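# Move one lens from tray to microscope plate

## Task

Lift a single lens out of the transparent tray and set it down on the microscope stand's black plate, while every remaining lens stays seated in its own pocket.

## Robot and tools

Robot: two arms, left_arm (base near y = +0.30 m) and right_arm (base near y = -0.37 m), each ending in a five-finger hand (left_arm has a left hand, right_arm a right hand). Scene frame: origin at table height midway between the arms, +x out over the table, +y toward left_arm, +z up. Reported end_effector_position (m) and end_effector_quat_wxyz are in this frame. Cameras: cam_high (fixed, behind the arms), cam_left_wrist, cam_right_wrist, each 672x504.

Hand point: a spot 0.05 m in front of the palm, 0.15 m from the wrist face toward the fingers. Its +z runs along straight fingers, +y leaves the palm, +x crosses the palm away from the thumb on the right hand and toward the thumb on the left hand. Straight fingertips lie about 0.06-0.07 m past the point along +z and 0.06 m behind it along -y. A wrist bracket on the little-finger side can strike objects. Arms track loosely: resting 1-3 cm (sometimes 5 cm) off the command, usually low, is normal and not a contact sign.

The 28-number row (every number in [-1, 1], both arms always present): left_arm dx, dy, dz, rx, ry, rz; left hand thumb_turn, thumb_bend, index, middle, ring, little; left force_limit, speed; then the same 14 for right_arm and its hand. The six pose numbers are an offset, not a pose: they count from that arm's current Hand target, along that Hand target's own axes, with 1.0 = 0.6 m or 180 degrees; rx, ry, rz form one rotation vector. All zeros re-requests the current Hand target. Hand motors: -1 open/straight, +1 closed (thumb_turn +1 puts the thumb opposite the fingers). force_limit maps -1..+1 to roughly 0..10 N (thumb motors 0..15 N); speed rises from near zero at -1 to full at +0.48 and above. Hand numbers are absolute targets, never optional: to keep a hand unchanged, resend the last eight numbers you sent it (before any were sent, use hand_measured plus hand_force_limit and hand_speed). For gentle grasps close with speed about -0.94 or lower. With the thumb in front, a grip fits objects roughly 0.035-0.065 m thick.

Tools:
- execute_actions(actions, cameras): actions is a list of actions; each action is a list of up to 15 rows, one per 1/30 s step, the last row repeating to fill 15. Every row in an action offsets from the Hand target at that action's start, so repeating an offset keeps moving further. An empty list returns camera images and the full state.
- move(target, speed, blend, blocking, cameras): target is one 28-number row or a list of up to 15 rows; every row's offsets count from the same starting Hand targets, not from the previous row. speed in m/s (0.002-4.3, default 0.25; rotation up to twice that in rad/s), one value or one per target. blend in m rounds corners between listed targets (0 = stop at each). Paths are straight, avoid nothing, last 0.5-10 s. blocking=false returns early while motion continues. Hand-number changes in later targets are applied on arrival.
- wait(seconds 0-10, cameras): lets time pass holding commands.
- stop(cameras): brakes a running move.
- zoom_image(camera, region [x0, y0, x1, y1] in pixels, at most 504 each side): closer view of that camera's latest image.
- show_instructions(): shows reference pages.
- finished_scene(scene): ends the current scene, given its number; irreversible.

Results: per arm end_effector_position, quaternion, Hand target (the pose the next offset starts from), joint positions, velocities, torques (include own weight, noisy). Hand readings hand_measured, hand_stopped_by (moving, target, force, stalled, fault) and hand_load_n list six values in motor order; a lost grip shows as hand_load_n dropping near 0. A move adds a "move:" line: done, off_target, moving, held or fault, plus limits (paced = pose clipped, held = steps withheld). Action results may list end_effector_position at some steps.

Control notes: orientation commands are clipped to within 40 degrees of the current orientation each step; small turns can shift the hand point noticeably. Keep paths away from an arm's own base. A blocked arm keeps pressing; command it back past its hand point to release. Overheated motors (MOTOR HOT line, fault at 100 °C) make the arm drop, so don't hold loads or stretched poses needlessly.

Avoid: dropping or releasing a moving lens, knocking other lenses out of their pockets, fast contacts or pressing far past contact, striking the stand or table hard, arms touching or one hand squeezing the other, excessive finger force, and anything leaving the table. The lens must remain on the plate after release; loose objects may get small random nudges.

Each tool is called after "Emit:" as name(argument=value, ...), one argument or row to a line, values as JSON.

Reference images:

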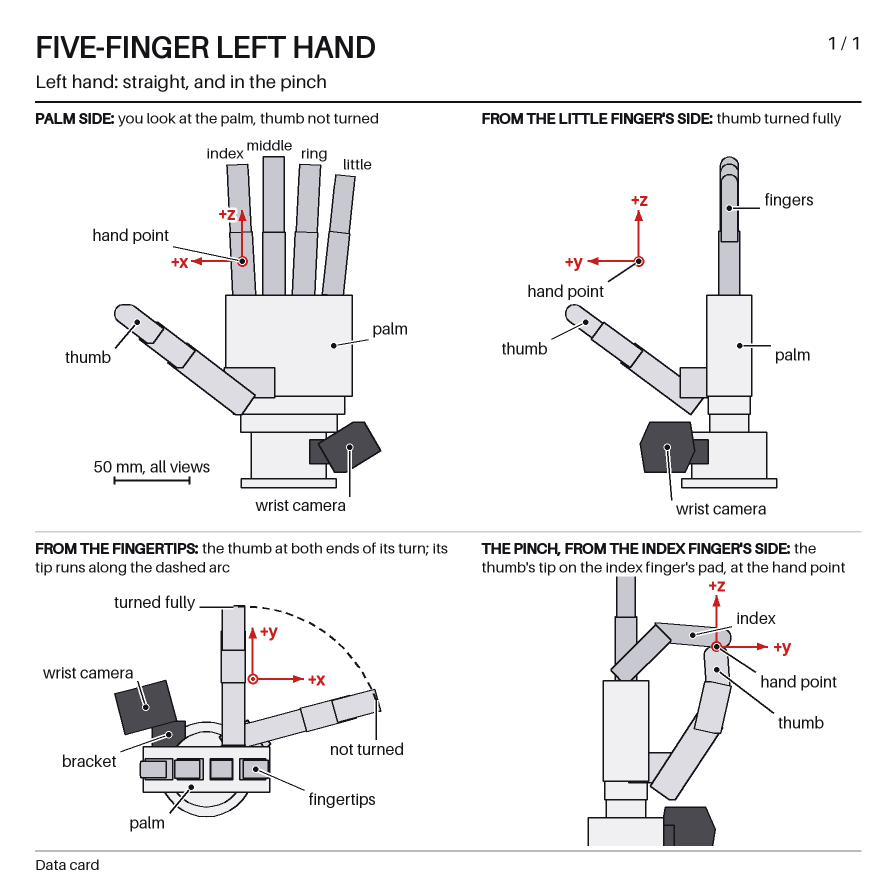

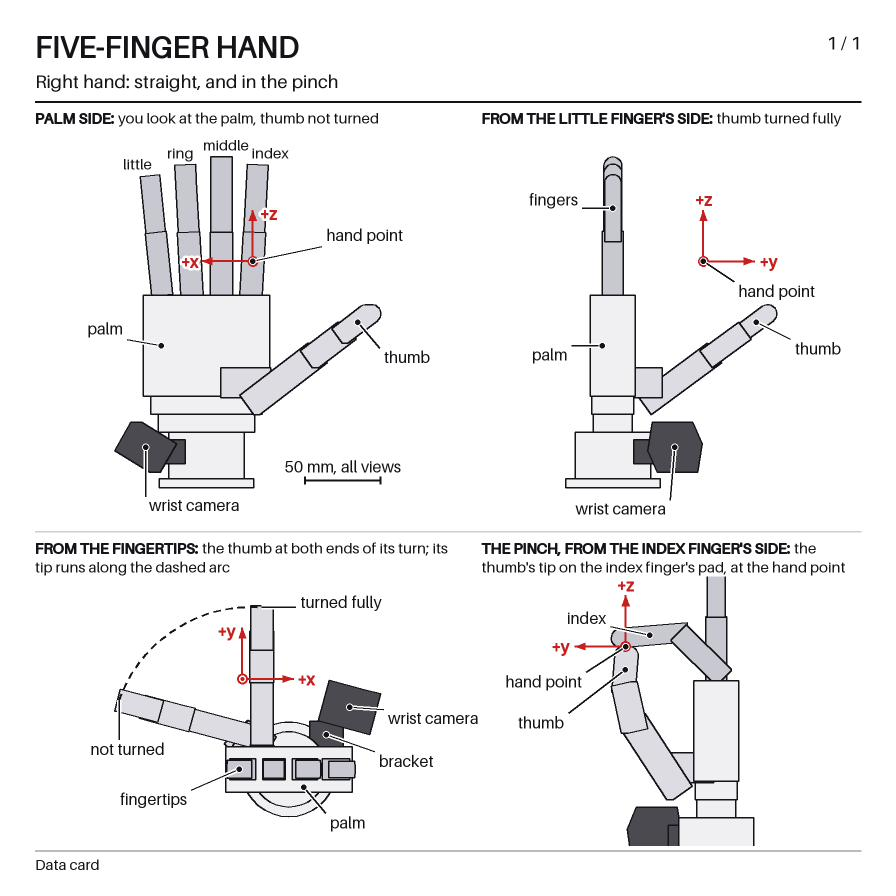

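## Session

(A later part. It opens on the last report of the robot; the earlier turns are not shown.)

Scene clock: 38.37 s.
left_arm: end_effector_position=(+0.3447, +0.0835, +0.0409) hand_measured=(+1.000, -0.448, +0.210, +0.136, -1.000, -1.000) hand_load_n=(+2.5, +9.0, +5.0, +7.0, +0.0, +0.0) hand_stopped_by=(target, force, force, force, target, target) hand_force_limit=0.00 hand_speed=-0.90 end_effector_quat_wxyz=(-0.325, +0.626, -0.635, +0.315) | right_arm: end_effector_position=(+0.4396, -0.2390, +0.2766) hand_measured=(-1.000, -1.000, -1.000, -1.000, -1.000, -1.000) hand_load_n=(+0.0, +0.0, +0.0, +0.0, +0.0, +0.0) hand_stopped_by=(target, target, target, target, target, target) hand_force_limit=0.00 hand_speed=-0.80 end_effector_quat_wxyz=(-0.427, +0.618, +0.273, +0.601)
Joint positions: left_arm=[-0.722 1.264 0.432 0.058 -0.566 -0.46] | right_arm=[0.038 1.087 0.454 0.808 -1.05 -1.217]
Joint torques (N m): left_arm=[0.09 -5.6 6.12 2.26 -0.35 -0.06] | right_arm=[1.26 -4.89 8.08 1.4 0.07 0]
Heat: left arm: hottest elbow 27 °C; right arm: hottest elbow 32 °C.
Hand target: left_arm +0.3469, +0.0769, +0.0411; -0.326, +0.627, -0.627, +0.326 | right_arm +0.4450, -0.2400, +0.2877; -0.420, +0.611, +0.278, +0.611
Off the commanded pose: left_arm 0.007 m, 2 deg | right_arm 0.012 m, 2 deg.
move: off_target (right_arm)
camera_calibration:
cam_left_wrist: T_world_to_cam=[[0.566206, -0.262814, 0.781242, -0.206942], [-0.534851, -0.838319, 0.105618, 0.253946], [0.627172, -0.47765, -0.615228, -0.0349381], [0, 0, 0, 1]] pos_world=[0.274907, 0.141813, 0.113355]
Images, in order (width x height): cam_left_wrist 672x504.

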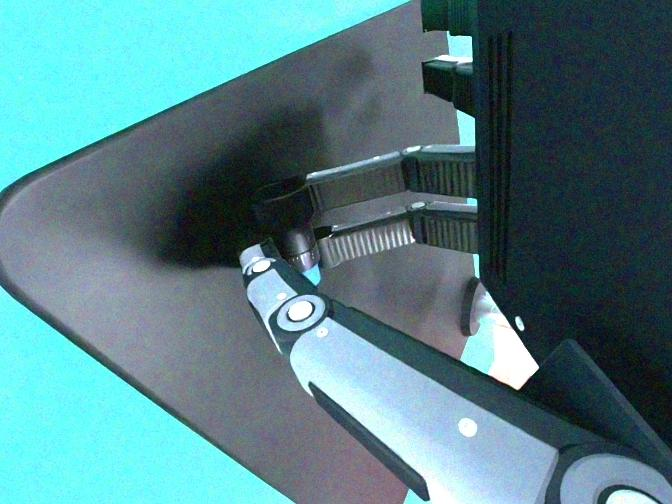

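Emit:
move(
  target=[0,0.0082,0.0057,0,0,0,1,-0.1,0.5,0.4,-1,-1,0,-0.9,0,0,0,0,0,0,-1,-1,-1,-1,-1,-1,0,-0.8],
  speed=0.03,
  cameras=["cam_left_wrist"],
)

Emit:
zoom_image(
  camera="cam_left_wrist",
  region=[100, 120, 400, 400],
)

Scene clock: 39.60 s.
left_arm: end_effector_position=(+0.3477, +0.0813, +0.0386) hand_measured=(+1.000, -0.448, +0.210, +0.136, -1.000, -1.000) hand_load_n=(+3.0, +9.0, +4.5, +6.0, +0.0, +0.0) hand_stopped_by=(target, force, force, force, target, target) hand_force_limit=0.00 hand_speed=-0.90 end_effector_quat_wxyz=(-0.326, +0.626, -0.633, +0.319) | right_arm: end_effector_position=(+0.4396, -0.2390, +0.2766) hand_measured=(-1.000, -1.000, -1.000, -1.000, -1.000, -1.000) hand_load_n=(+0.0, +0.0, +0.0, +0.0, +0.0, +0.0) hand_stopped_by=(target, target, target, target, target, target) hand_force_limit=0.00 hand_speed=-0.80 end_effector_quat_wxyz=(-0.427, +0.618, +0.273, +0.601)
Joint positions: left_arm=[-0.722 1.283 0.432 0.085 -0.568 -0.46] | right_arm=[0.038 1.087 0.454 0.808 -1.05 -1.217]
Joint torques (N m): left_arm=[0.09 -5.42 5.49 2.32 -0.3 -0.07] | right_arm=[1.14 -5.25 8.01 1.44 0.09 0]
Heat: left arm: hottest elbow 27 °C; right arm: hottest elbow 32 °C.
Hand target: left_arm +0.3468, +0.0769, +0.0350; -0.326, +0.627, -0.628, +0.326 | right_arm +0.4450, -0.2400, +0.2877; -0.420, +0.611, +0.278, +0.611
Off the commanded pose: left_arm 0.006 m, 1 deg | right_arm 0.012 m, 2 deg.
move: off_target (right_arm)
camera_calibration:
cam_left_wrist: T_world_to_cam=[[0.560432, -0.257995, 0.786991, -0.206037], [-0.534737, -0.838348, 0.105965, 0.253845], [0.632434, -0.480219, -0.607797, -0.0411115], [0, 0, 0, 1]] pos_world=[0.27721, 0.139912, 0.110263]
Images, in order (width x height): cam_left_wrist 672x504.

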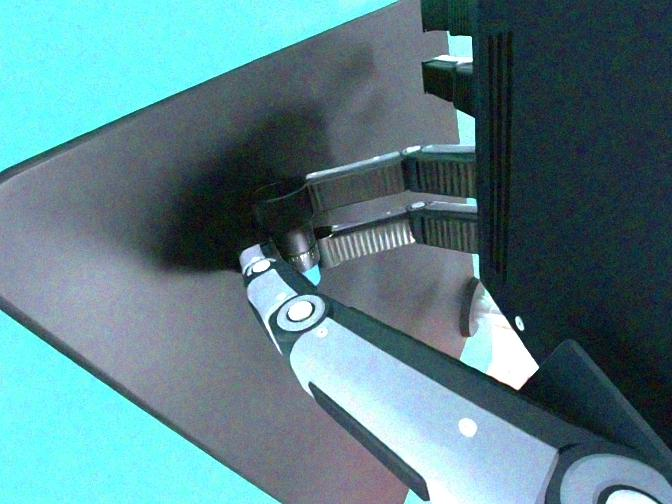

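Scaled by 1.680.

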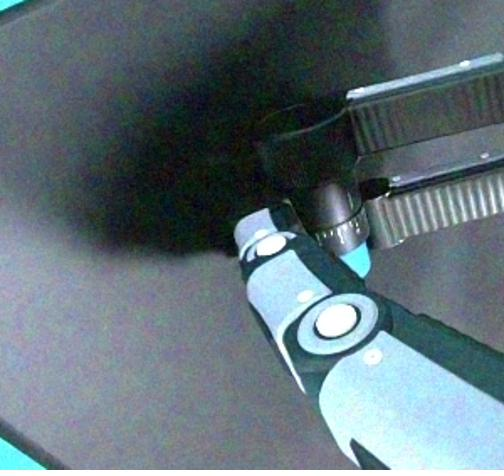

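Emit:
move(
  target=[0,0.0068,0.0048,0,0,0,1,-0.1,0.5,0.4,-1,-1,0,-0.9,0,0,0,0,0,0,-1,-1,-1,-1,-1,-1,0,-0.8],
  speed=0.03,
  cameras=[],
)

Scene clock: 40.80 s.
left_arm: end_effector_position=(+0.3503, +0.0802, +0.0383) hand_measured=(+1.000, -0.448, +0.210, +0.136, -1.000, -1.000) hand_load_n=(+3.5, +9.5, +4.0, +3.0, +0.0, +0.0) hand_stopped_by=(target, force, force, force, target, target) hand_force_limit=0.00 hand_speed=-0.90 end_effector_quat_wxyz=(-0.328, +0.626, -0.629, +0.324) | right_arm: end_effector_position=(+0.4396, -0.2390, +0.2766) hand_measured=(-1.000, -1.000, -1.000, -1.000, -1.000, -1.000) hand_load_n=(+0.0, +0.0, +0.0, +0.0, +0.5, +0.0) hand_stopped_by=(target, target, target, target, target, target) hand_force_limit=0.00 hand_speed=-0.80 end_effector_quat_wxyz=(-0.427, +0.618, +0.273, +0.601)
Joint positions: left_arm=[-0.722 1.292 0.429 0.11 -0.572 -0.46] | right_arm=[0.038 1.087 0.454 0.808 -1.05 -1.217]
Joint torques (N m): left_arm=[-0.03 -4.95 5.2 2.19 -0.17 -0.07] | right_arm=[1.14 -4.95 8.05 1.5 0.08 -0.01]
Heat: left arm: hottest elbow 27 °C; right arm: hottest elbow 32 °C.
Hand target: left_arm +0.3469, +0.0769, +0.0301; -0.326, +0.627, -0.627, +0.326 | right_arm +0.4450, -0.2400, +0.2877; -0.420, +0.611, +0.278, +0.611
Off the commanded pose: left_arm 0.010 m, 0 deg | right_arm 0.012 m, 2 deg.
move: off_target (right_arm)
No camera images: "cameras" was empty.

Emit:
move(
  target=[
    [-0.0033,-0.01,-0.003,0,0,0,1,-0.1,0.5,0.4,-1,-1,0,-0.9,0,0,0,0,0,0,-1,-1,-1,-1,-1,-1,0,-0.8],
    [-0.0033,-0.01,-0.003,0,0,0,1,-0.8,-0.05,-0.1,-1,-1,0,-0.85,0,0,0,0,0,0,-1,-1,-1,-1,-1,-1,0,-0.8],
  ],
  speed=0.03,
  cameras=["cam_left_wrist"],
)

Scene clock: 44.20 s.
left_arm: end_effector_position=(+0.3508, +0.0789, +0.0420) hand_measured=(+1.000, -0.800, -0.050, -0.098, -1.000, -1.000) hand_load_n=(+0.0, +0.0, +0.0, -11.5, +0.0, +0.0) hand_stopped_by=(target, target, target, target, target, target) hand_force_limit=0.00 hand_speed=-0.85 end_effector_quat_wxyz=(-0.328, +0.626, -0.627, +0.328) | right_arm: end_effector_position=(+0.4396, -0.2390, +0.2766) hand_measured=(-1.000, -1.000, -1.000, -1.000, -1.000, -1.000) hand_load_n=(+0.0, +0.0, +0.0, +0.0, +0.0, +0.0) hand_stopped_by=(target, target, target, target, target, target) hand_force_limit=0.00 hand_speed=-0.80 end_effector_quat_wxyz=(-0.427, +0.618, +0.273, +0.601)
Joint positions: left_arm=[-0.723 1.282 0.429 0.11 -0.571 -0.46] | right_arm=[0.038 1.087 0.454 0.808 -1.05 -1.217]
Joint torques (N m): left_arm=[0.91 -5.71 5.76 1.44 0.02 0.02] | right_arm=[1.08 -5.13 8.06 1.46 0.09 0.01]
Heat: left arm: hottest elbow 27 °C; right arm: hottest elbow 32 °C.
Hand target: left_arm +0.3487, +0.0788, +0.0359; -0.326, +0.627, -0.628, +0.326 | right_arm +0.4450, -0.2400, +0.2877; -0.420, +0.611, +0.278, +0.611
Off the commanded pose: left_arm 0.006 m, 0 deg | right_arm 0.012 m, 2 deg.
move: off_target (right_arm)
camera_calibration:
cam_left_wrist: T_world_to_cam=[[0.546199, -0.246634, 0.800524, -0.207586], [-0.535478, -0.837709, 0.107267, 0.253384], [0.64415, -0.487253, -0.589623, -0.0464991], [0, 0, 0, 1]] pos_world=[0.279018, 0.138408, 0.111581]
Images, in order (width x height): cam_left_wrist 672x504.

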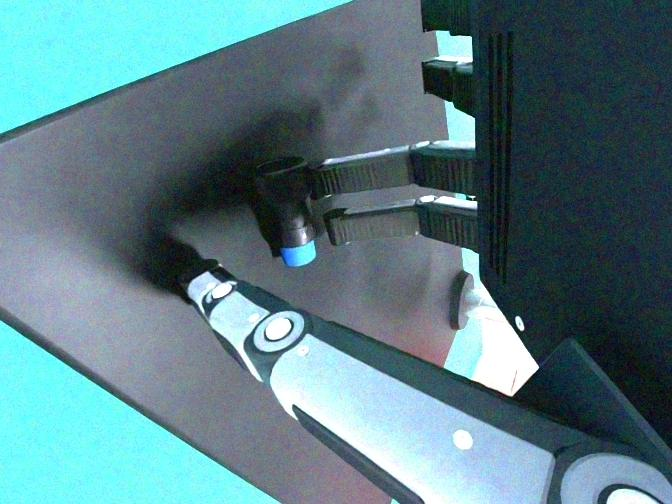

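Emit:
move(
  target=[0,-0.075,-0.0295,0,0,0,1,-0.8,-0.05,-0.1,-1,-1,0,-0.85,0,0,0,0,0,0,-1,-1,-1,-1,-1,-1,0,-0.8],
  speed=0.06,
  cameras=["cam_left_wrist"],
)

Scene clock: 45.97 s.
left_arm: end_effector_position=(+0.3382, +0.0884, +0.0557) hand_measured=(+1.000, -0.800, -0.050, -0.098, -1.000, -1.000) hand_load_n=(+0.0, +0.0, +0.0, +0.0, +0.0, +0.0) hand_stopped_by=(target, target, target, target, target, target) hand_force_limit=0.00 hand_speed=-0.85 end_effector_quat_wxyz=(-0.318, +0.628, -0.640, +0.306) | right_arm: end_effector_position=(+0.4396, -0.2390, +0.2766) hand_measured=(-1.000, -1.000, -1.000, -1.000, -1.000, -1.000) hand_load_n=(+0.0, +0.0, +0.0, +0.0, +0.0, +0.0) hand_stopped_by=(target, target, target, target, target, target) hand_force_limit=0.00 hand_speed=-0.80 end_effector_quat_wxyz=(-0.427, +0.618, +0.273, +0.601)
Joint positions: left_arm=[-0.715 1.192 0.447 -0.053 -0.551 -0.464] | right_arm=[0.038 1.087 0.454 0.808 -1.05 -1.217]
Joint torques (N m): left_arm=[2.55 -7.41 10.92 0.54 -0.04 0.18] | right_arm=[0.91 -5.13 8.05 1.47 0.08 0.02]
Heat: left arm: hottest elbow 27 °C; right arm: hottest elbow 32 °C.
Hand target: left_arm +0.3602, +0.0789, +0.0829; -0.326, +0.627, -0.628, +0.326 | right_arm +0.4450, -0.2400, +0.2877; -0.420, +0.611, +0.278, +0.611
Off the commanded pose: left_arm 0.036 m, 3 deg | right_arm 0.012 m, 2 deg.
move: off_target (left_arm, right_arm)
camera_calibration:
cam_left_wrist: T_world_to_cam=[[0.584323, -0.267557, 0.766146, -0.218437], [-0.534295, -0.837433, 0.115044, 0.252141], [0.610815, -0.47657, -0.632286, -0.0130007], [0, 0, 0, 1]] pos_world=[0.270297, 0.146512, 0.130127]
Images, in order (width x height): cam_left_wrist 672x504.

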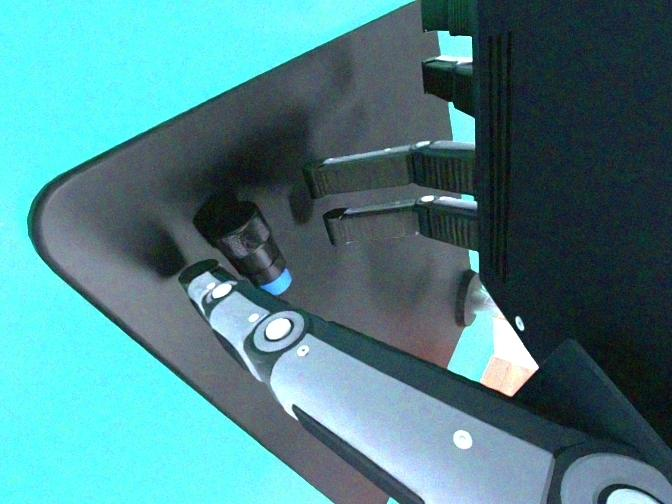

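Emit:
move(
  target=[
    [-0.0183,-0.0593,-0.0518,0,0,0,1,-0.8,-0.05,-0.1,-1,-1,0,-0.85,0,0,0,0,0,0,-1,-1,-1,-1,-1,-1,0,-0.8],
    [-0.1183,-0.0423,-0.1923,0,0,0,1,-0.8,-0.05,-0.1,-1,-1,0,-0.85,0,0,0,0,0,0,-1,-1,-1,-1,-1,-1,0,-0.8],
  ],
  speed=0.12,
  blend=0.01,
  cameras=["cam_left_wrist","cam_high"],
)

Emit:
zoom_image(
  camera="cam_high",
  region=[370, 250, 560, 504],
)

Scene clock: 48.53 s.
left_arm: end_effector_position=(+0.2797, +0.1434, +0.1677) hand_measured=(+1.000, -0.800, -0.050, -0.098, -1.000, -1.000) hand_load_n=(+0.0, +0.0, +0.0, +0.0, +0.0, +0.0) hand_stopped_by=(target, target, target, target, target, target) hand_force_limit=0.00 hand_speed=-0.85 end_effector_quat_wxyz=(-0.320, +0.627, -0.629, +0.330) | right_arm: end_effector_position=(+0.4396, -0.2390, +0.2766) hand_measured=(-1.000, -1.000, -1.000, -1.000, -1.000, -1.000) hand_load_n=(+0.0, +0.0, +0.0, +0.0, +0.0, +0.0) hand_stopped_by=(target, target, target, target, target, target) hand_force_limit=0.00 hand_speed=-0.80 end_effector_quat_wxyz=(-0.427, +0.618, +0.273, +0.601)
Joint positions: left_arm=[-0.696 0.631 0.48 -0.586 -0.535 -0.448] | right_arm=[0.038 1.087 0.454 0.808 -1.05 -1.217]
Joint torques (N m): left_arm=[2.32 -2.61 8.96 0.58 -0.05 0.15] | right_arm=[1.03 -5.01 8.05 1.44 0.08 0.02]
Heat: left arm: hottest elbow 27 °C; right arm: hottest elbow 32 °C.
Hand target: left_arm +0.2803, +0.1499, +0.1700; -0.326, +0.627, -0.628, +0.326 | right_arm +0.4450, -0.2400, +0.2877; -0.420, +0.611, +0.278, +0.611
Off the commanded pose: left_arm 0.007 m, 1 deg | right_arm 0.012 m, 2 deg.
move: off_target (right_arm)
camera_calibration:
cam_left_wrist: T_world_to_cam=[[0.553322, -0.240642, 0.79745, -0.255801], [-0.539559, -0.832909, 0.123039, 0.253647], [0.634595, -0.498352, -0.590708, 0.109334], [0, 0, 0, 1]] pos_world=[0.209015, 0.204195, 0.237364]
Images, in order (width x height): cam_high 672x504, cam_left_wrist 672x504.

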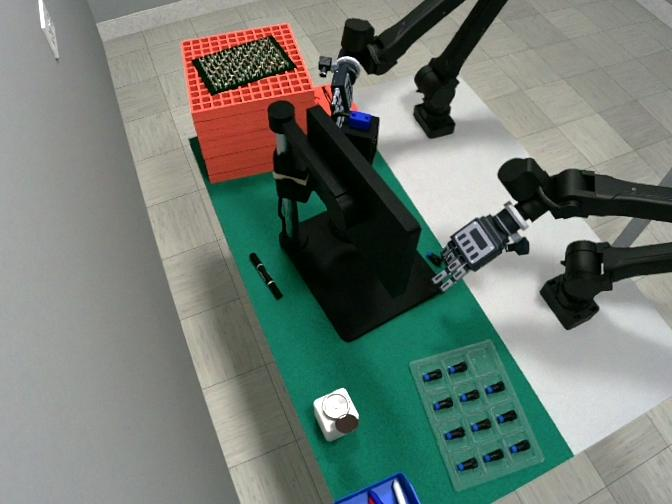

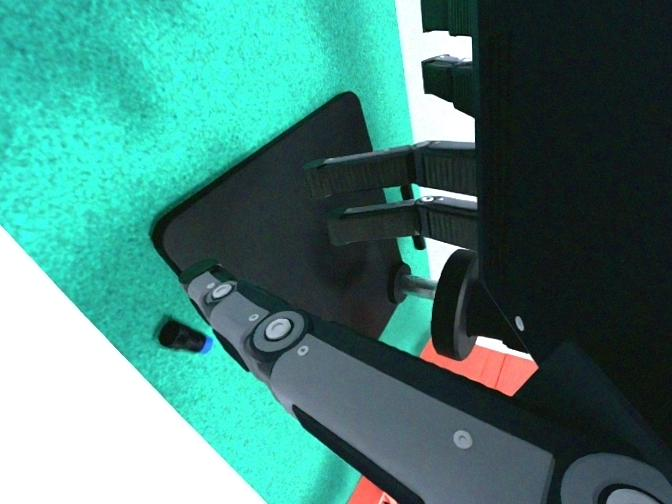

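Scaled by 1.984.

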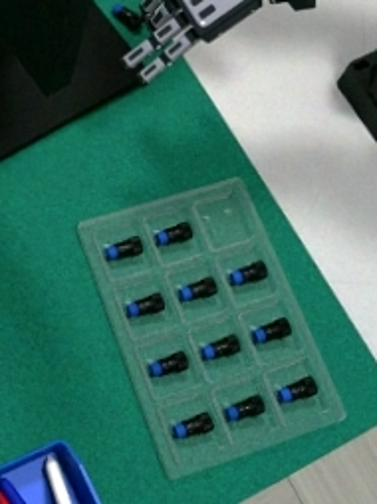

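Emit:
move(
  target=[0.1677,0.1223,0.0578,0,-0.1229,-0.0861,1,-0.75,-0.05,-0.1,-1,-1,0,-0.85,0,0,0,0,0,0,-1,-1,-1,-1,-1,-1,0,-0.8],
  speed=0.12,
  cameras=["cam_left_wrist","cam_high"],
)

Scene clock: 52.63 s.
left_arm: end_effector_position=(+0.2583, +0.0716, +0.0762) hand_measured=(+1.000, -0.750, -0.050, -0.098, -1.000, -1.000) hand_load_n=(+0.0, +0.0, +0.0, +0.0, +0.0, +0.0) hand_stopped_by=(target, target, target, target, target, target) hand_force_limit=0.00 hand_speed=-0.85 end_effector_quat_wxyz=(-0.398, +0.755, -0.471, +0.221) | right_arm: end_effector_position=(+0.4396, -0.2390, +0.2766) hand_measured=(-1.000, -1.000, -1.000, -1.000, -1.000, -1.000) hand_load_n=(+0.0, +0.0, +0.0, +0.0, +0.0, +0.0) hand_stopped_by=(target, target, target, target, target, target) hand_force_limit=0.00 hand_speed=-0.80 end_effector_quat_wxyz=(-0.427, +0.618, +0.273, +0.601)
Joint positions: left_arm=[-1.119 1.305 0.668 -1.002 -0.943 -1.605] | right_arm=[0.038 1.087 0.454 0.808 -1.05 -1.217]
Joint torques (N m): left_arm=[-0.15 -5.83 10.15 -0.69 -0.74 -0.09] | right_arm=[1.26 -5.07 7.98 1.46 0.07 0]
Heat: left arm: hottest elbow 28 °C; right arm: hottest elbow 33 °C.
Hand target: left_arm +0.2665, +0.0493, +0.0900; -0.393, +0.756, -0.464, +0.241 | right_arm +0.4450, -0.2400, +0.2877; -0.420, +0.611, +0.278, +0.611
Off the commanded pose: left_arm 0.028 m, 2 deg | right_arm 0.012 m, 2 deg.
move: off_target (left_arm, right_arm)
camera_calibration:
cam_left_wrist: T_world_to_cam=[[0.627536, 0.0114415, 0.778503, -0.224049], [-0.0865654, -0.992667, 0.0843676, 0.0908537], [0.77376, -0.120335, -0.621944, -0.0274767], [0, 0, 0, 1]] pos_world=[0.169724, 0.0894445, 0.149669]
Images, in order (width x height): cam_high 672x504, cam_left_wrist 672x504.

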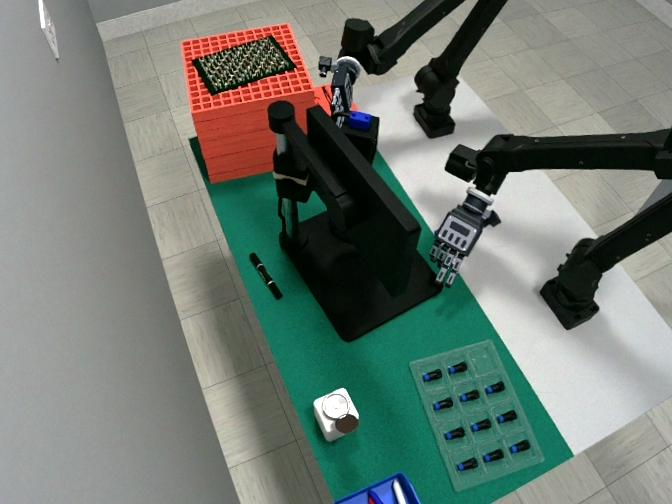

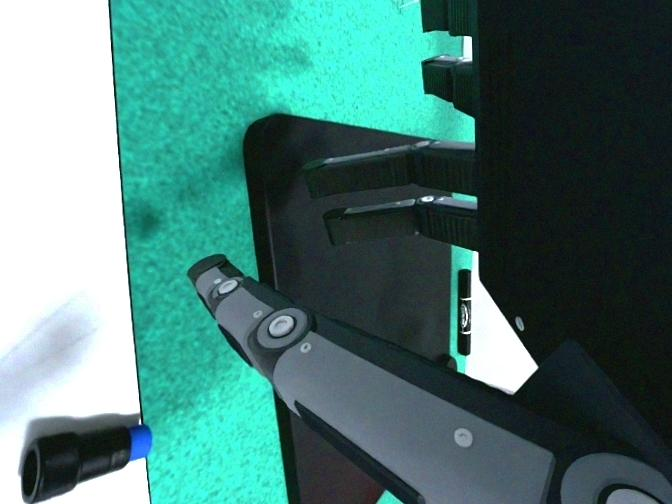

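Emit:
wait(
  seconds=0.1,
  cameras=["cam_left_wrist","cam_high"],
)

Emit:
zoom_image(
  camera="cam_high",
  region=[400, 180, 560, 300],
)

Scene clock: 53.07 s.
left_arm: end_effector_position=(+0.2583, +0.0716, +0.0762) hand_measured=(+1.000, -0.750, -0.050, -0.098, -1.000, -1.000) hand_load_n=(+0.0, +0.0, +0.5, +0.5, +0.0, +0.0) hand_stopped_by=(target, target, target, target, target, target) hand_force_limit=0.00 hand_speed=-0.85 end_effector_quat_wxyz=(-0.398, +0.755, -0.471, +0.221) | right_arm: end_effector_position=(+0.4396, -0.2390, +0.2766) hand_measured=(-1.000, -1.000, -1.000, -1.000, -1.000, -1.000) hand_load_n=(+0.0, +0.0, +0.0, +0.0, +0.0, +0.0) hand_stopped_by=(target, target, target, target, target, target) hand_force_limit=0.00 hand_speed=-0.80 end_effector_quat_wxyz=(-0.427, +0.618, +0.273, +0.601)
Joint positions: left_arm=[-1.119 1.305 0.668 -1.002 -0.943 -1.605] | right_arm=[0.038 1.087 0.454 0.808 -1.05 -1.217]
Joint torques (N m): left_arm=[-0.09 -5.89 10.17 -0.68 -0.74 -0.08] | right_arm=[1.14 -5.19 8.06 1.47 0.09 0]
Heat: left arm: hottest elbow 28 °C; right arm: hottest elbow 33 °C.
Hand target: left_arm +0.2665, +0.0493, +0.0900; -0.393, +0.756, -0.464, +0.241 | right_arm +0.4450, -0.2400, +0.2877; -0.420, +0.611, +0.278, +0.611
Off the commanded pose: left_arm 0.028 m, 2 deg | right_arm 0.012 m, 2 deg.
wait: 0.10 s; at rest from the start
camera_calibration:
cam_left_wrist: T_world_to_cam=[[0.627536, 0.0114415, 0.778503, -0.224049], [-0.0865654, -0.992667, 0.0843676, 0.0908537], [0.77376, -0.120335, -0.621944, -0.0274767], [0, 0, 0, 1]] pos_world=[0.169724, 0.0894445, 0.149669]
Images, in order (width x height): cam_high 672x504, cam_left_wrist 672x504.

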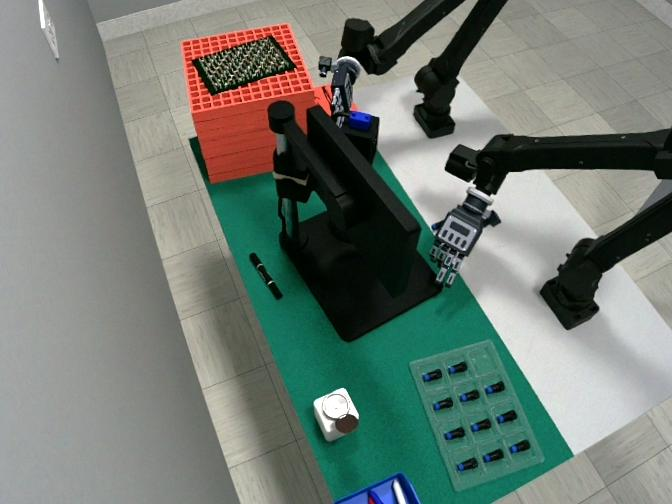

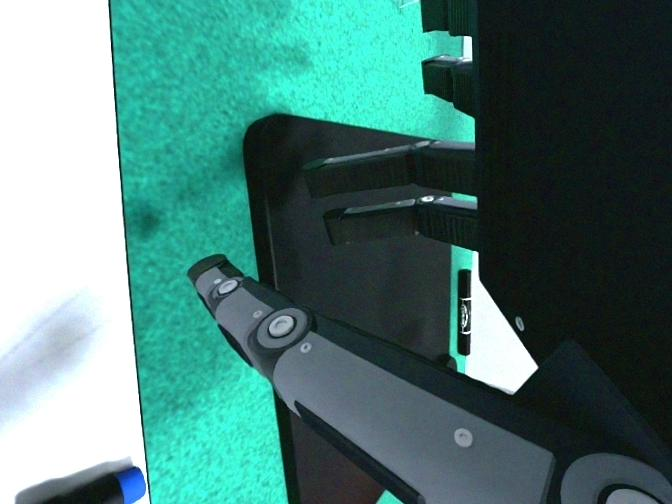

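Scaled by 3.150.

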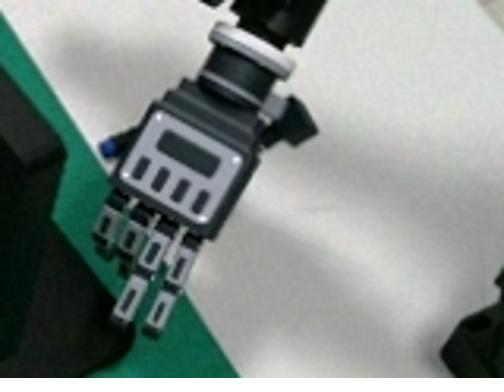

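Emit:
move(
  target=[-0.125,-0.1585,-0.0935,0,0.1229,0.0861,1,-0.75,-0.05,-0.1,-1,-1,0,-0.85,0,0,0,0,0,0,-1,-1,-1,-1,-1,-1,0,-0.8],
  speed=0.25,
  cameras=["cam_left_wrist","cam_high"],
)

Scene clock: 55.70 s.
left_arm: end_effector_position=(+0.2348, +0.1190, +0.1984) hand_measured=(+1.000, -0.750, -0.050, -0.098, -1.000, -1.000) hand_load_n=(+0.0, +0.0, +0.0, +0.0, +0.0, +0.0) hand_stopped_by=(target, target, target, target, target, target) hand_force_limit=0.00 hand_speed=-0.85 end_effector_quat_wxyz=(-0.322, +0.627, -0.635, +0.317) | right_arm: end_effector_position=(+0.4396, -0.2390, +0.2766) hand_measured=(-1.000, -1.000, -1.000, -1.000, -1.000, -1.000) hand_load_n=(+0.0, +0.0, +0.0, +0.0, +0.0, +0.0) hand_stopped_by=(target, target, target, target, target, target) hand_force_limit=0.00 hand_speed=-0.80 end_effector_quat_wxyz=(-0.427, +0.618, +0.273, +0.601)
Joint positions: left_arm=[-0.97 0.623 0.589 -0.878 -0.727 -0.695] | right_arm=[0.038 1.087 0.454 0.808 -1.05 -1.217]
Joint torques (N m): left_arm=[2.37 -2.14 7.97 1.99 -0.13 0.19] | right_arm=[0.91 -5.3 8.01 1.5 0.07 0.02]
Heat: left arm: hottest elbow 28 °C; right arm: hottest elbow 33 °C.
Hand target: left_arm +0.2403, +0.1200, +0.2001; -0.326, +0.627, -0.628, +0.326 | right_arm +0.4450, -0.2400, +0.2877; -0.420, +0.611, +0.278, +0.611
Off the commanded pose: left_arm 0.006 m, 1 deg | right_arm 0.012 m, 2 deg.
move: off_target (right_arm)
camera_calibration:
cam_left_wrist: T_world_to_cam=[[0.565981, -0.258472, 0.782852, -0.25924], [-0.536371, -0.836575, 0.111572, 0.207289], [0.626076, -0.483046, -0.612123, 0.148227], [0, 0, 0, 1]] pos_world=[0.165108, 0.178007, 0.270553]
Images, in order (width x height): cam_high 672x504, cam_left_wrist 672x504.

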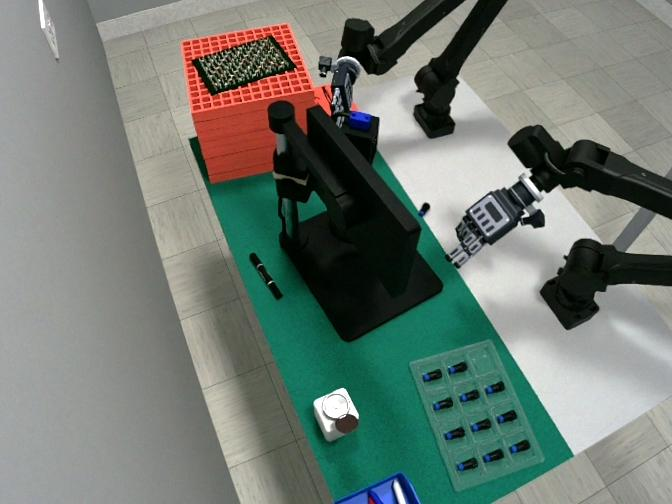

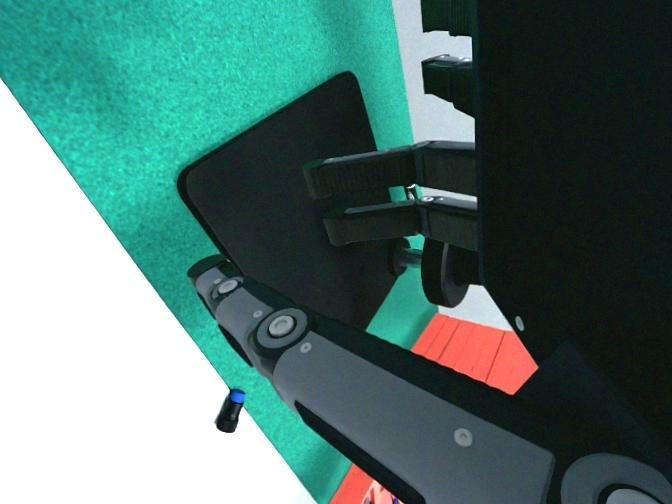

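Emit:
move(
  target=[
    [-0.1333,-0.0683,-0.0478,0,0,0,1,-0.75,-0.05,-0.1,-1,-1,0,-0.85,0.0305,0.0632,-0.192,0,0,0,1,-0.75,-0.05,-0.1,-1,-1,0,0],
    [-0.1333,-0.0683,-0.0478,0,0,0,1,-0.75,-0.05,-0.1,-1,-1,0,-0.85,-0.121,-0.1367,-0.2208,-0.4061,0.1287,0.4681,1,-0.75,-0.05,-0.1,-1,-1,0,0],
  ],
  speed=0.3,
  blend=0.03,
  cameras=["all"],
)

Scene clock: 61.70 s.
left_arm: end_effector_position=(+0.2358, +0.1970, +0.2223) hand_measured=(+1.000, -0.750, -0.050, -0.098, -1.000, -1.000) hand_load_n=(+0.0, -0.5, +0.0, +0.0, +0.0, +0.0) hand_stopped_by=(target, target, target, target, target, target) hand_force_limit=0.00 hand_speed=-0.85 end_effector_quat_wxyz=(-0.315, +0.630, -0.639, +0.309) | right_arm: end_effector_position=(+0.2918, -0.3036, +0.1944) hand_measured=(+0.602, -0.750, -0.050, -0.100, -1.000, -1.000) hand_load_n=(+0.0, +0.0, +0.0, +0.0, +0.0, +0.0) hand_stopped_by=(force, target, target, target, target, target) hand_force_limit=0.00 hand_speed=0.00 end_effector_quat_wxyz=(-0.316, +0.635, -0.628, +0.320)
Joint positions: left_arm=[-0.586 0.4 0.589 -0.935 -0.453 -0.367] | right_arm=[0.304 0.53 0.543 -0.665 0.194 0.134]
Joint torques (N m): left_arm=[2.43 -0.44 12.62 0.7 0.01 0.19] | right_arm=[1.67 0.5 11.7 0.8 0.19 0.13]
Heat: left arm: hottest elbow 29 °C; right arm: hottest elbow 34 °C.
Hand target: left_arm +0.2404, +0.2001, +0.2502; -0.326, +0.627, -0.628, +0.326 | right_arm +0.3000, -0.3001, +0.2175; -0.327, +0.627, -0.627, +0.326
Off the commanded pose: left_arm 0.028 m, 3 deg | right_arm 0.025 m, 2 deg.
move: off_target (left_arm, right_arm)
camera_calibration:
cam_left_wrist: T_world_to_cam=[[0.584758, -0.260849, 0.768125, -0.259065], [-0.534592, -0.836105, 0.123039, 0.267178], [0.610138, -0.482582, -0.628368, 0.207208], [0, 0, 0, 1]] pos_world=[0.167897, 0.255807, 0.296324]
cam_right_wrist: T_world_to_cam=[[-0.563055, -0.296487, -0.771404, 0.223804], [-0.541297, 0.837643, 0.0731518, 0.403879], [0.624473, 0.458747, -0.632127, 0.189311], [0, 0, 0, 1]] pos_world=[0.226412, -0.358797, 0.262767]

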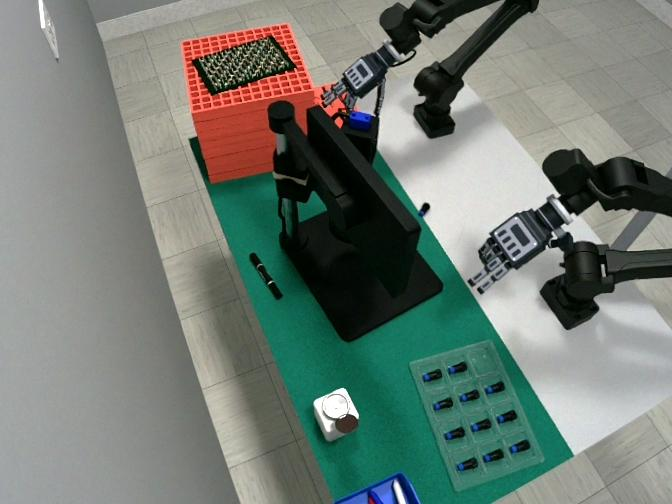

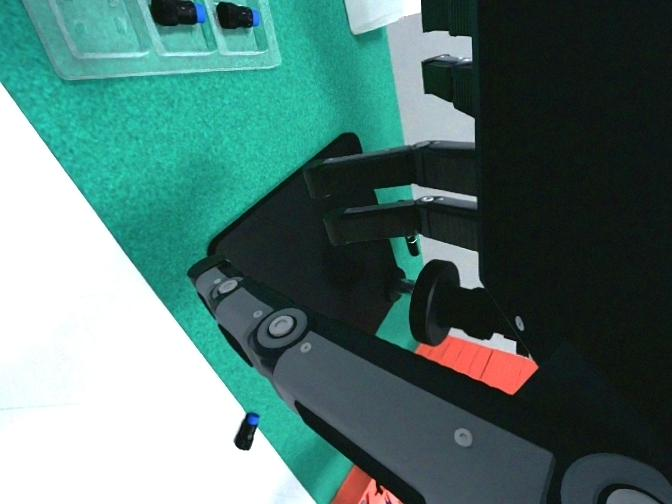

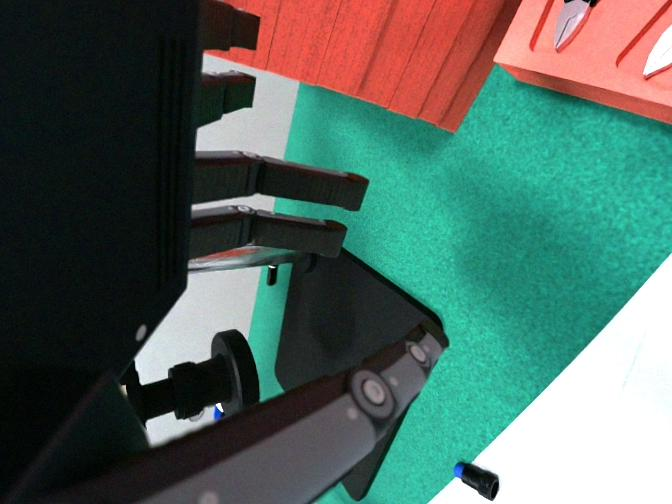

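Emit:
move(
  target=[0.4823,0.2415,0.0915,0,0.2412,0.169,1,-0.75,-0.05,-0.05,-1,-1,0,-0.85,0.1333,-0.045,-0.0315,0,0,0,1,-0.75,-0.05,-0.1,-1,-1,0,0],
  speed=0.2,
  cameras=["all"],
)

Scene clock: 66.33 s.
left_arm: end_effector_position=(+0.1930, -0.0640, +0.0802) hand_measured=(+1.000, -0.750, -0.050, -0.050, -1.000, -1.000) hand_load_n=(+0.0, -0.5, +0.0, +0.0, +0.0, -0.5) hand_stopped_by=(target, target, target, target, target, target) hand_force_limit=0.00 hand_speed=-0.85 end_effector_quat_wxyz=(+0.140, -0.296, +0.851, -0.411) | right_arm: end_effector_position=(+0.2937, -0.3772, +0.2284) hand_measured=(+0.602, -0.750, -0.050, -0.100, -1.000, -1.000) hand_load_n=(-0.5, +0.0, +0.0, +0.0, +0.0, +0.0) hand_stopped_by=(force, target, target, target, target, target) hand_force_limit=0.00 hand_speed=0.00 end_effector_quat_wxyz=(-0.321, +0.627, -0.635, +0.316)
Joint positions: left_arm=[-1.079 1.149 0.483 -0.014 -0.13 -0.112] | right_arm=[-0.142 0.535 0.631 -0.742 -0.163 -0.108]
Joint torques (N m): left_arm=[0.15 -5.19 10.77 2.43 0.14 0.17] | right_arm=[0.56 0.62 11.62 0.85 -0.23 -0.06]
Heat: left arm: hottest elbow 30 °C; right arm: hottest elbow 34 °C.
Hand target: left_arm +0.2018, -0.0893, +0.0999; +0.146, -0.281, +0.841, -0.438 | right_arm +0.3000, -0.3801, +0.2503; -0.327, +0.627, -0.627, +0.326
Off the commanded pose: left_arm 0.033 m, 4 deg | right_arm 0.023 m, 2 deg.
move: off_target (left_arm, right_arm)
camera_calibration:
cam_left_wrist: T_world_to_cam=[[0.181661, -0.620303, 0.763036, -0.137779], [-0.983297, -0.105735, 0.148144, 0.174931], [-0.0112142, -0.777203, -0.62915, 0.11918], [0, 0, 0, 1]] pos_world=[0.198375, 0.0256585, 0.154198]
cam_right_wrist: T_world_to_cam=[[-0.566389, -0.271793, -0.778031, 0.240979], [-0.528512, 0.844157, 0.089851, 0.458896], [0.63236, 0.46209, -0.621767, 0.240029], [0, 0, 0, 1]] pos_world=[0.227235, -0.432799, 0.295498]

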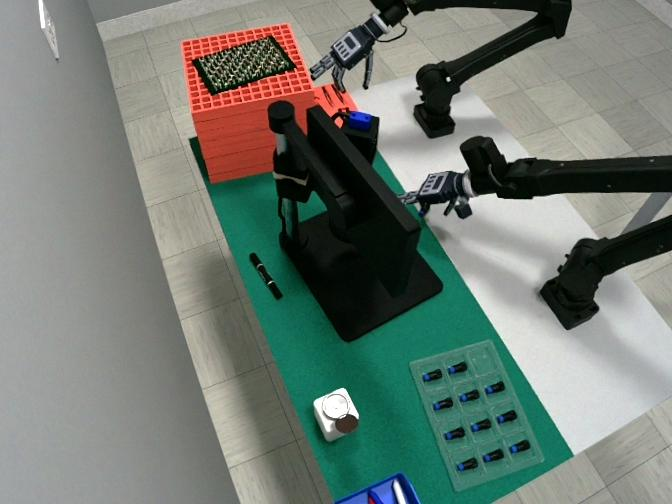

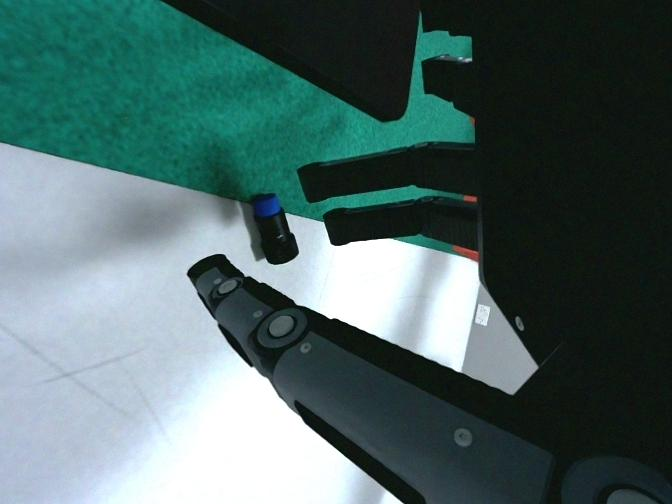

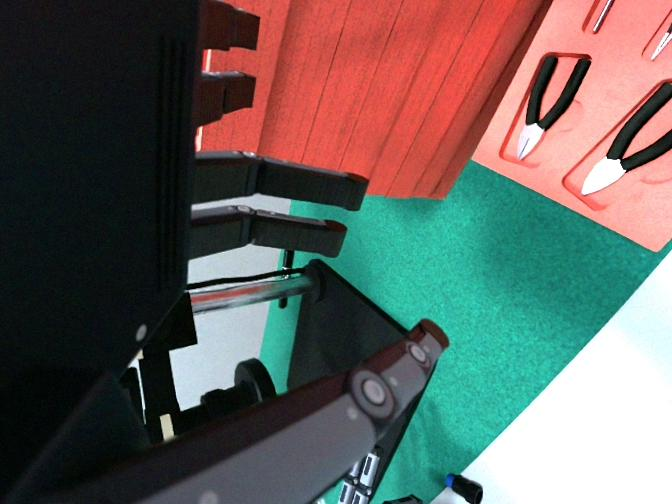

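Emit:
move(
  target=[0.0243,0.0688,0.0617,0,0,0,1,-0.75,-0.05,-0.05,-1,-1,0,-0.85,0,0,0,0,0,0,1,-0.75,-0.05,-0.1,-1,-1,0,0],
  speed=0.06,
  cameras=["cam_left_wrist"],
)

Emit:
zoom_image(
  camera="cam_left_wrist",
  region=[130, 120, 430, 400],
)

Scene clock: 68.37 s.
left_arm: end_effector_position=(+0.1967, -0.0963, +0.0454) hand_measured=(+1.000, -0.750, -0.050, -0.050, -1.000, -1.000) hand_load_n=(+0.0, +0.0, +0.0, +0.0, +0.0, +0.0) hand_stopped_by=(target, target, target, target, target, target) hand_force_limit=0.00 hand_speed=-0.85 end_effector_quat_wxyz=(+0.146, -0.283, +0.846, -0.428) | right_arm: end_effector_position=(+0.2937, -0.3772, +0.2284) hand_measured=(+0.602, -0.750, -0.050, -0.100, -1.000, -1.000) hand_load_n=(+0.0, +0.5, +0.0, +0.0, +0.0, +0.0) hand_stopped_by=(force, target, target, target, target, target) hand_force_limit=0.00 hand_speed=0.00 end_effector_quat_wxyz=(-0.321, +0.627, -0.635, +0.316)
Joint positions: left_arm=[-1.12 1.34 0.483 0.216 -0.158 -0.112] | right_arm=[-0.142 0.535 0.631 -0.742 -0.163 -0.108]
Joint torques (N m): left_arm=[-0.21 -6.65 6.2 2.54 -0.09 -0.07] | right_arm=[0.62 0.56 11.66 0.87 -0.23 -0.05]
Heat: left arm: hottest elbow 30 °C; right arm: hottest elbow 35 °C.
Hand target: left_arm +0.1940, -0.1034, +0.0449; +0.146, -0.281, +0.841, -0.438 | right_arm +0.3000, -0.3800, +0.2503; -0.327, +0.627, -0.627, +0.326
Off the commanded pose: left_arm 0.007 m, 1 deg | right_arm 0.023 m, 2 deg.
move: off_target (right_arm)
camera_calibration:
cam_left_wrist: T_world_to_cam=[[0.144686, -0.602216, 0.785113, -0.123908], [-0.989463, -0.083766, 0.118092, 0.185032], [-0.00535136, -0.793927, -0.60799, 0.0684541], [0, 0, 0, 1]] pos_world=[0.201377, -0.00477265, 0.117051]
Images, in order (width x height): cam_left_wrist 672x504.

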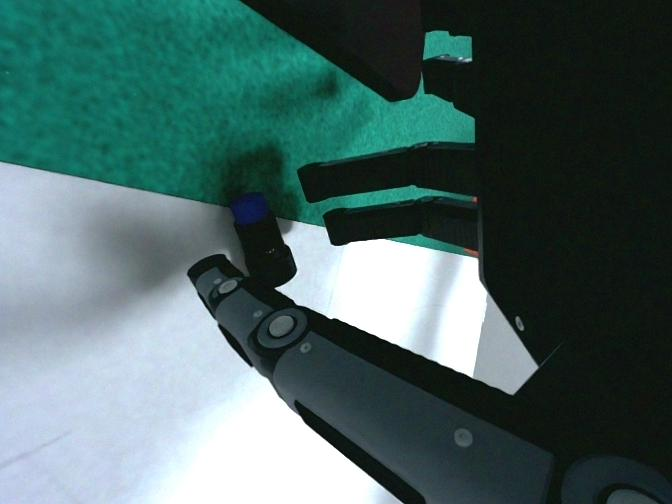

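Scaled by 1.680.

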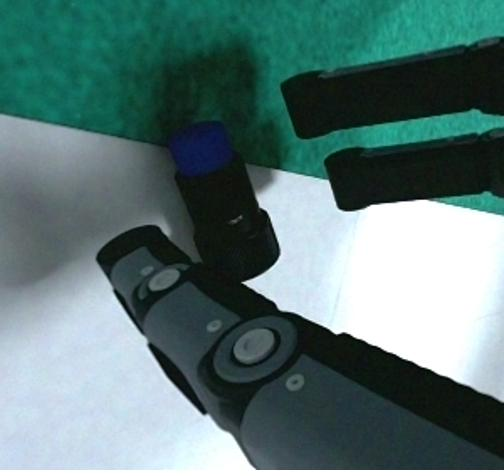

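Emit:
move(
  target=[0.0102,0.0223,0.023,0,0,0,1,-0.75,-0.05,-0.05,-1,-1,0,-0.85,0,0,0,0,0,0,1,-0.75,-0.05,-0.1,-1,-1,0,0],
  speed=0.05,
  cameras=["cam_left_wrist"],
)

Emit:
zoom_image(
  camera="cam_left_wrist",
  region=[130, 120, 430, 400],
)

Scene clock: 70.07 s.
left_arm: end_effector_position=(+0.1959, -0.1048, +0.0289) hand_measured=(+1.000, -0.750, -0.050, -0.050, -1.000, -1.000) hand_load_n=(+0.0, +0.0, +0.0, -0.5, +0.0, +0.0) hand_stopped_by=(target, target, target, target, target, target) hand_force_limit=0.00 hand_speed=-0.85 end_effector_quat_wxyz=(+0.149, -0.279, +0.846, -0.430) | right_arm: end_effector_position=(+0.2937, -0.3772, +0.2284) hand_measured=(+0.602, -0.750, -0.050, -0.100, -1.000, -1.000) hand_load_n=(+0.0, +0.0, +0.0, +0.0, -0.5, +0.0) hand_stopped_by=(force, target, target, target, target, target) hand_force_limit=0.00 hand_speed=0.00 end_effector_quat_wxyz=(-0.321, +0.627, -0.635, +0.316)
Joint positions: left_arm=[-1.136 1.414 0.483 0.294 -0.172 -0.112] | right_arm=[-0.142 0.535 0.631 -0.742 -0.163 -0.108]
Joint torques (N m): left_arm=[-0.09 -7 5.41 2.5 -0.08 -0.08] | right_arm=[0.44 0.91 11.69 0.88 -0.22 -0.07]
Heat: left arm: hottest elbow 30 °C; right arm: hottest elbow 35 °C.
Hand target: left_arm +0.1914, -0.1099, +0.0261; +0.146, -0.281, +0.841, -0.438 | right_arm +0.3000, -0.3800, +0.2503; -0.327, +0.627, -0.627, +0.326
Off the commanded pose: left_arm 0.007 m, 1 deg | right_arm 0.023 m, 2 deg.
move: off_target (right_arm)
camera_calibration:
cam_left_wrist: T_world_to_cam=[[0.134419, -0.602702, 0.786563, -0.113973], [-0.990918, -0.0788207, 0.108946, 0.186563], [-0.00366465, -0.794064, -0.607824, 0.0513931], [0, 0, 0, 1]] pos_world=[0.200377, -0.0131776, 0.10056]
Images, in order (width x height): cam_left_wrist 672x504.

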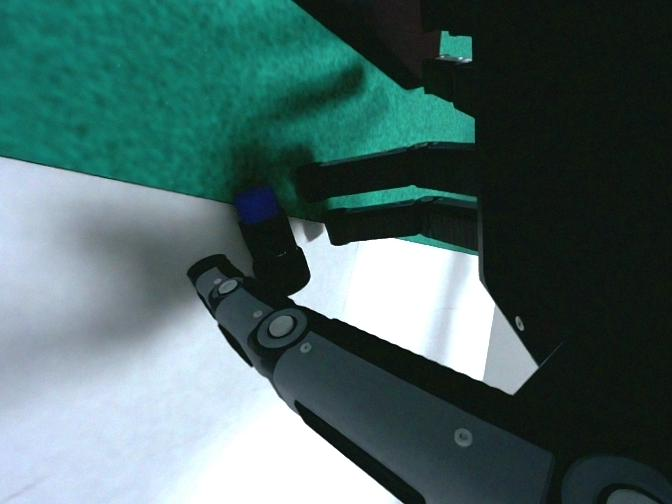

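Scaled by 1.680.

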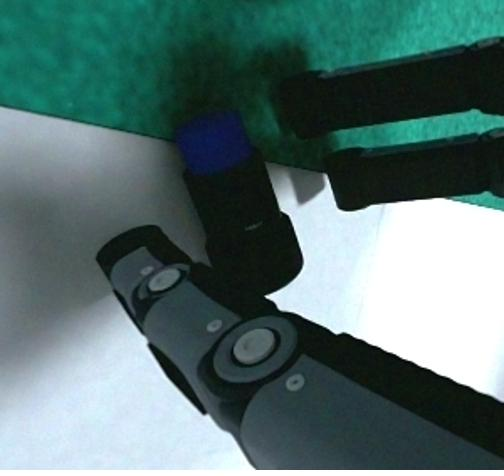

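Emit:
move(
  target=[0,0,0,0,0,0,1,-0.1,0.5,0.6,-1,-1,0,-0.9,0,0,0,0,0,0,1,-0.75,-0.05,-0.1,-1,-1,0,0],
  speed=0.05,
  cameras=["cam_left_wrist"],
)

Emit:
zoom_image(
  camera="cam_left_wrist",
  region=[130, 120, 430, 400],
)

Scene clock: 72.87 s.
left_arm: end_effector_position=(+0.1956, -0.1047, +0.0283) hand_measured=(+1.000, -0.564, +0.500, +0.292, -1.000, -1.000) hand_load_n=(+2.0, +7.0, +0.0, +8.0, +0.0, +0.0) hand_stopped_by=(target, force, target, force, target, target) hand_force_limit=0.00 hand_speed=-0.90 end_effector_quat_wxyz=(+0.148, -0.280, +0.846, -0.430) | right_arm: end_effector_position=(+0.2937, -0.3772, +0.2284) hand_measured=(+0.602, -0.750, -0.050, -0.100, -1.000, -1.000) hand_load_n=(+0.0, +0.0, +0.0, +0.0, +0.0, +0.0) hand_stopped_by=(force, target, target, target, target, target) hand_force_limit=0.00 hand_speed=0.00 end_effector_quat_wxyz=(-0.321, +0.627, -0.635, +0.316)
Joint positions: left_arm=[-1.136 1.415 0.483 0.294 -0.172 -0.114] | right_arm=[-0.142 0.535 0.631 -0.742 -0.163 -0.108]
Joint torques (N m): left_arm=[-0.15 -7.24 5.42 2.48 -0.09 -0.07] | right_arm=[0.62 0.67 11.6 0.88 -0.25 -0.05]
Heat: left arm: hottest elbow 30 °C; right arm: hottest elbow 35 °C.
Hand target: left_arm +0.1913, -0.1100, +0.0261; +0.146, -0.281, +0.841, -0.438 | right_arm +0.3000, -0.3800, +0.2503; -0.327, +0.627, -0.627, +0.326
Off the commanded pose: left_arm 0.007 m, 1 deg | right_arm 0.023 m, 2 deg.
move: off_target (right_arm)
camera_calibration:
cam_left_wrist: T_world_to_cam=[[0.136034, -0.603108, 0.785974, -0.113802], [-0.990695, -0.0793981, 0.110542, 0.18621], [-0.00426363, -0.793698, -0.608297, 0.0511196], [0, 0, 0, 1]] pos_world=[0.200177, -0.0132768, 0.0999577]
Images, in order (width x height): cam_left_wrist 672x504.

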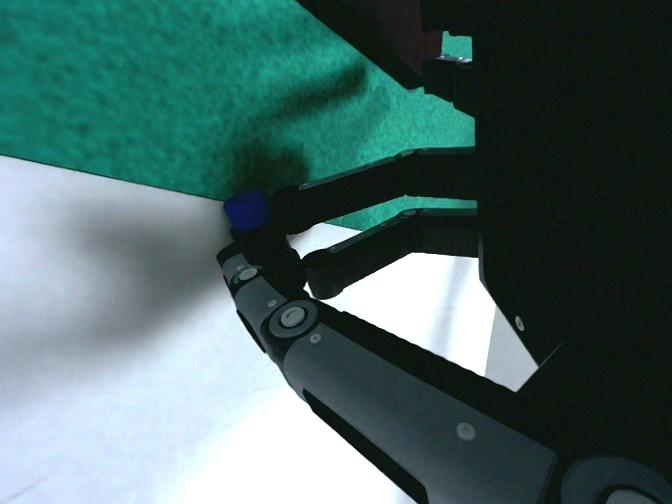

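Scaled by 1.680.

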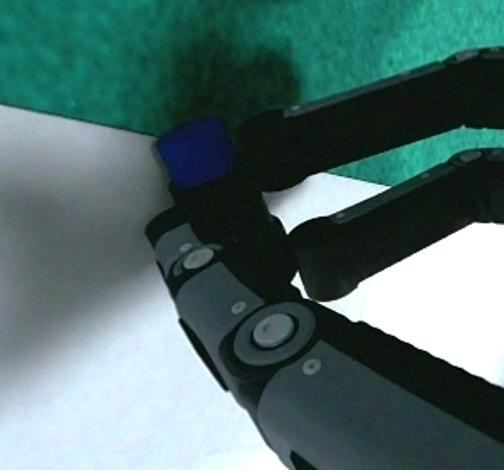

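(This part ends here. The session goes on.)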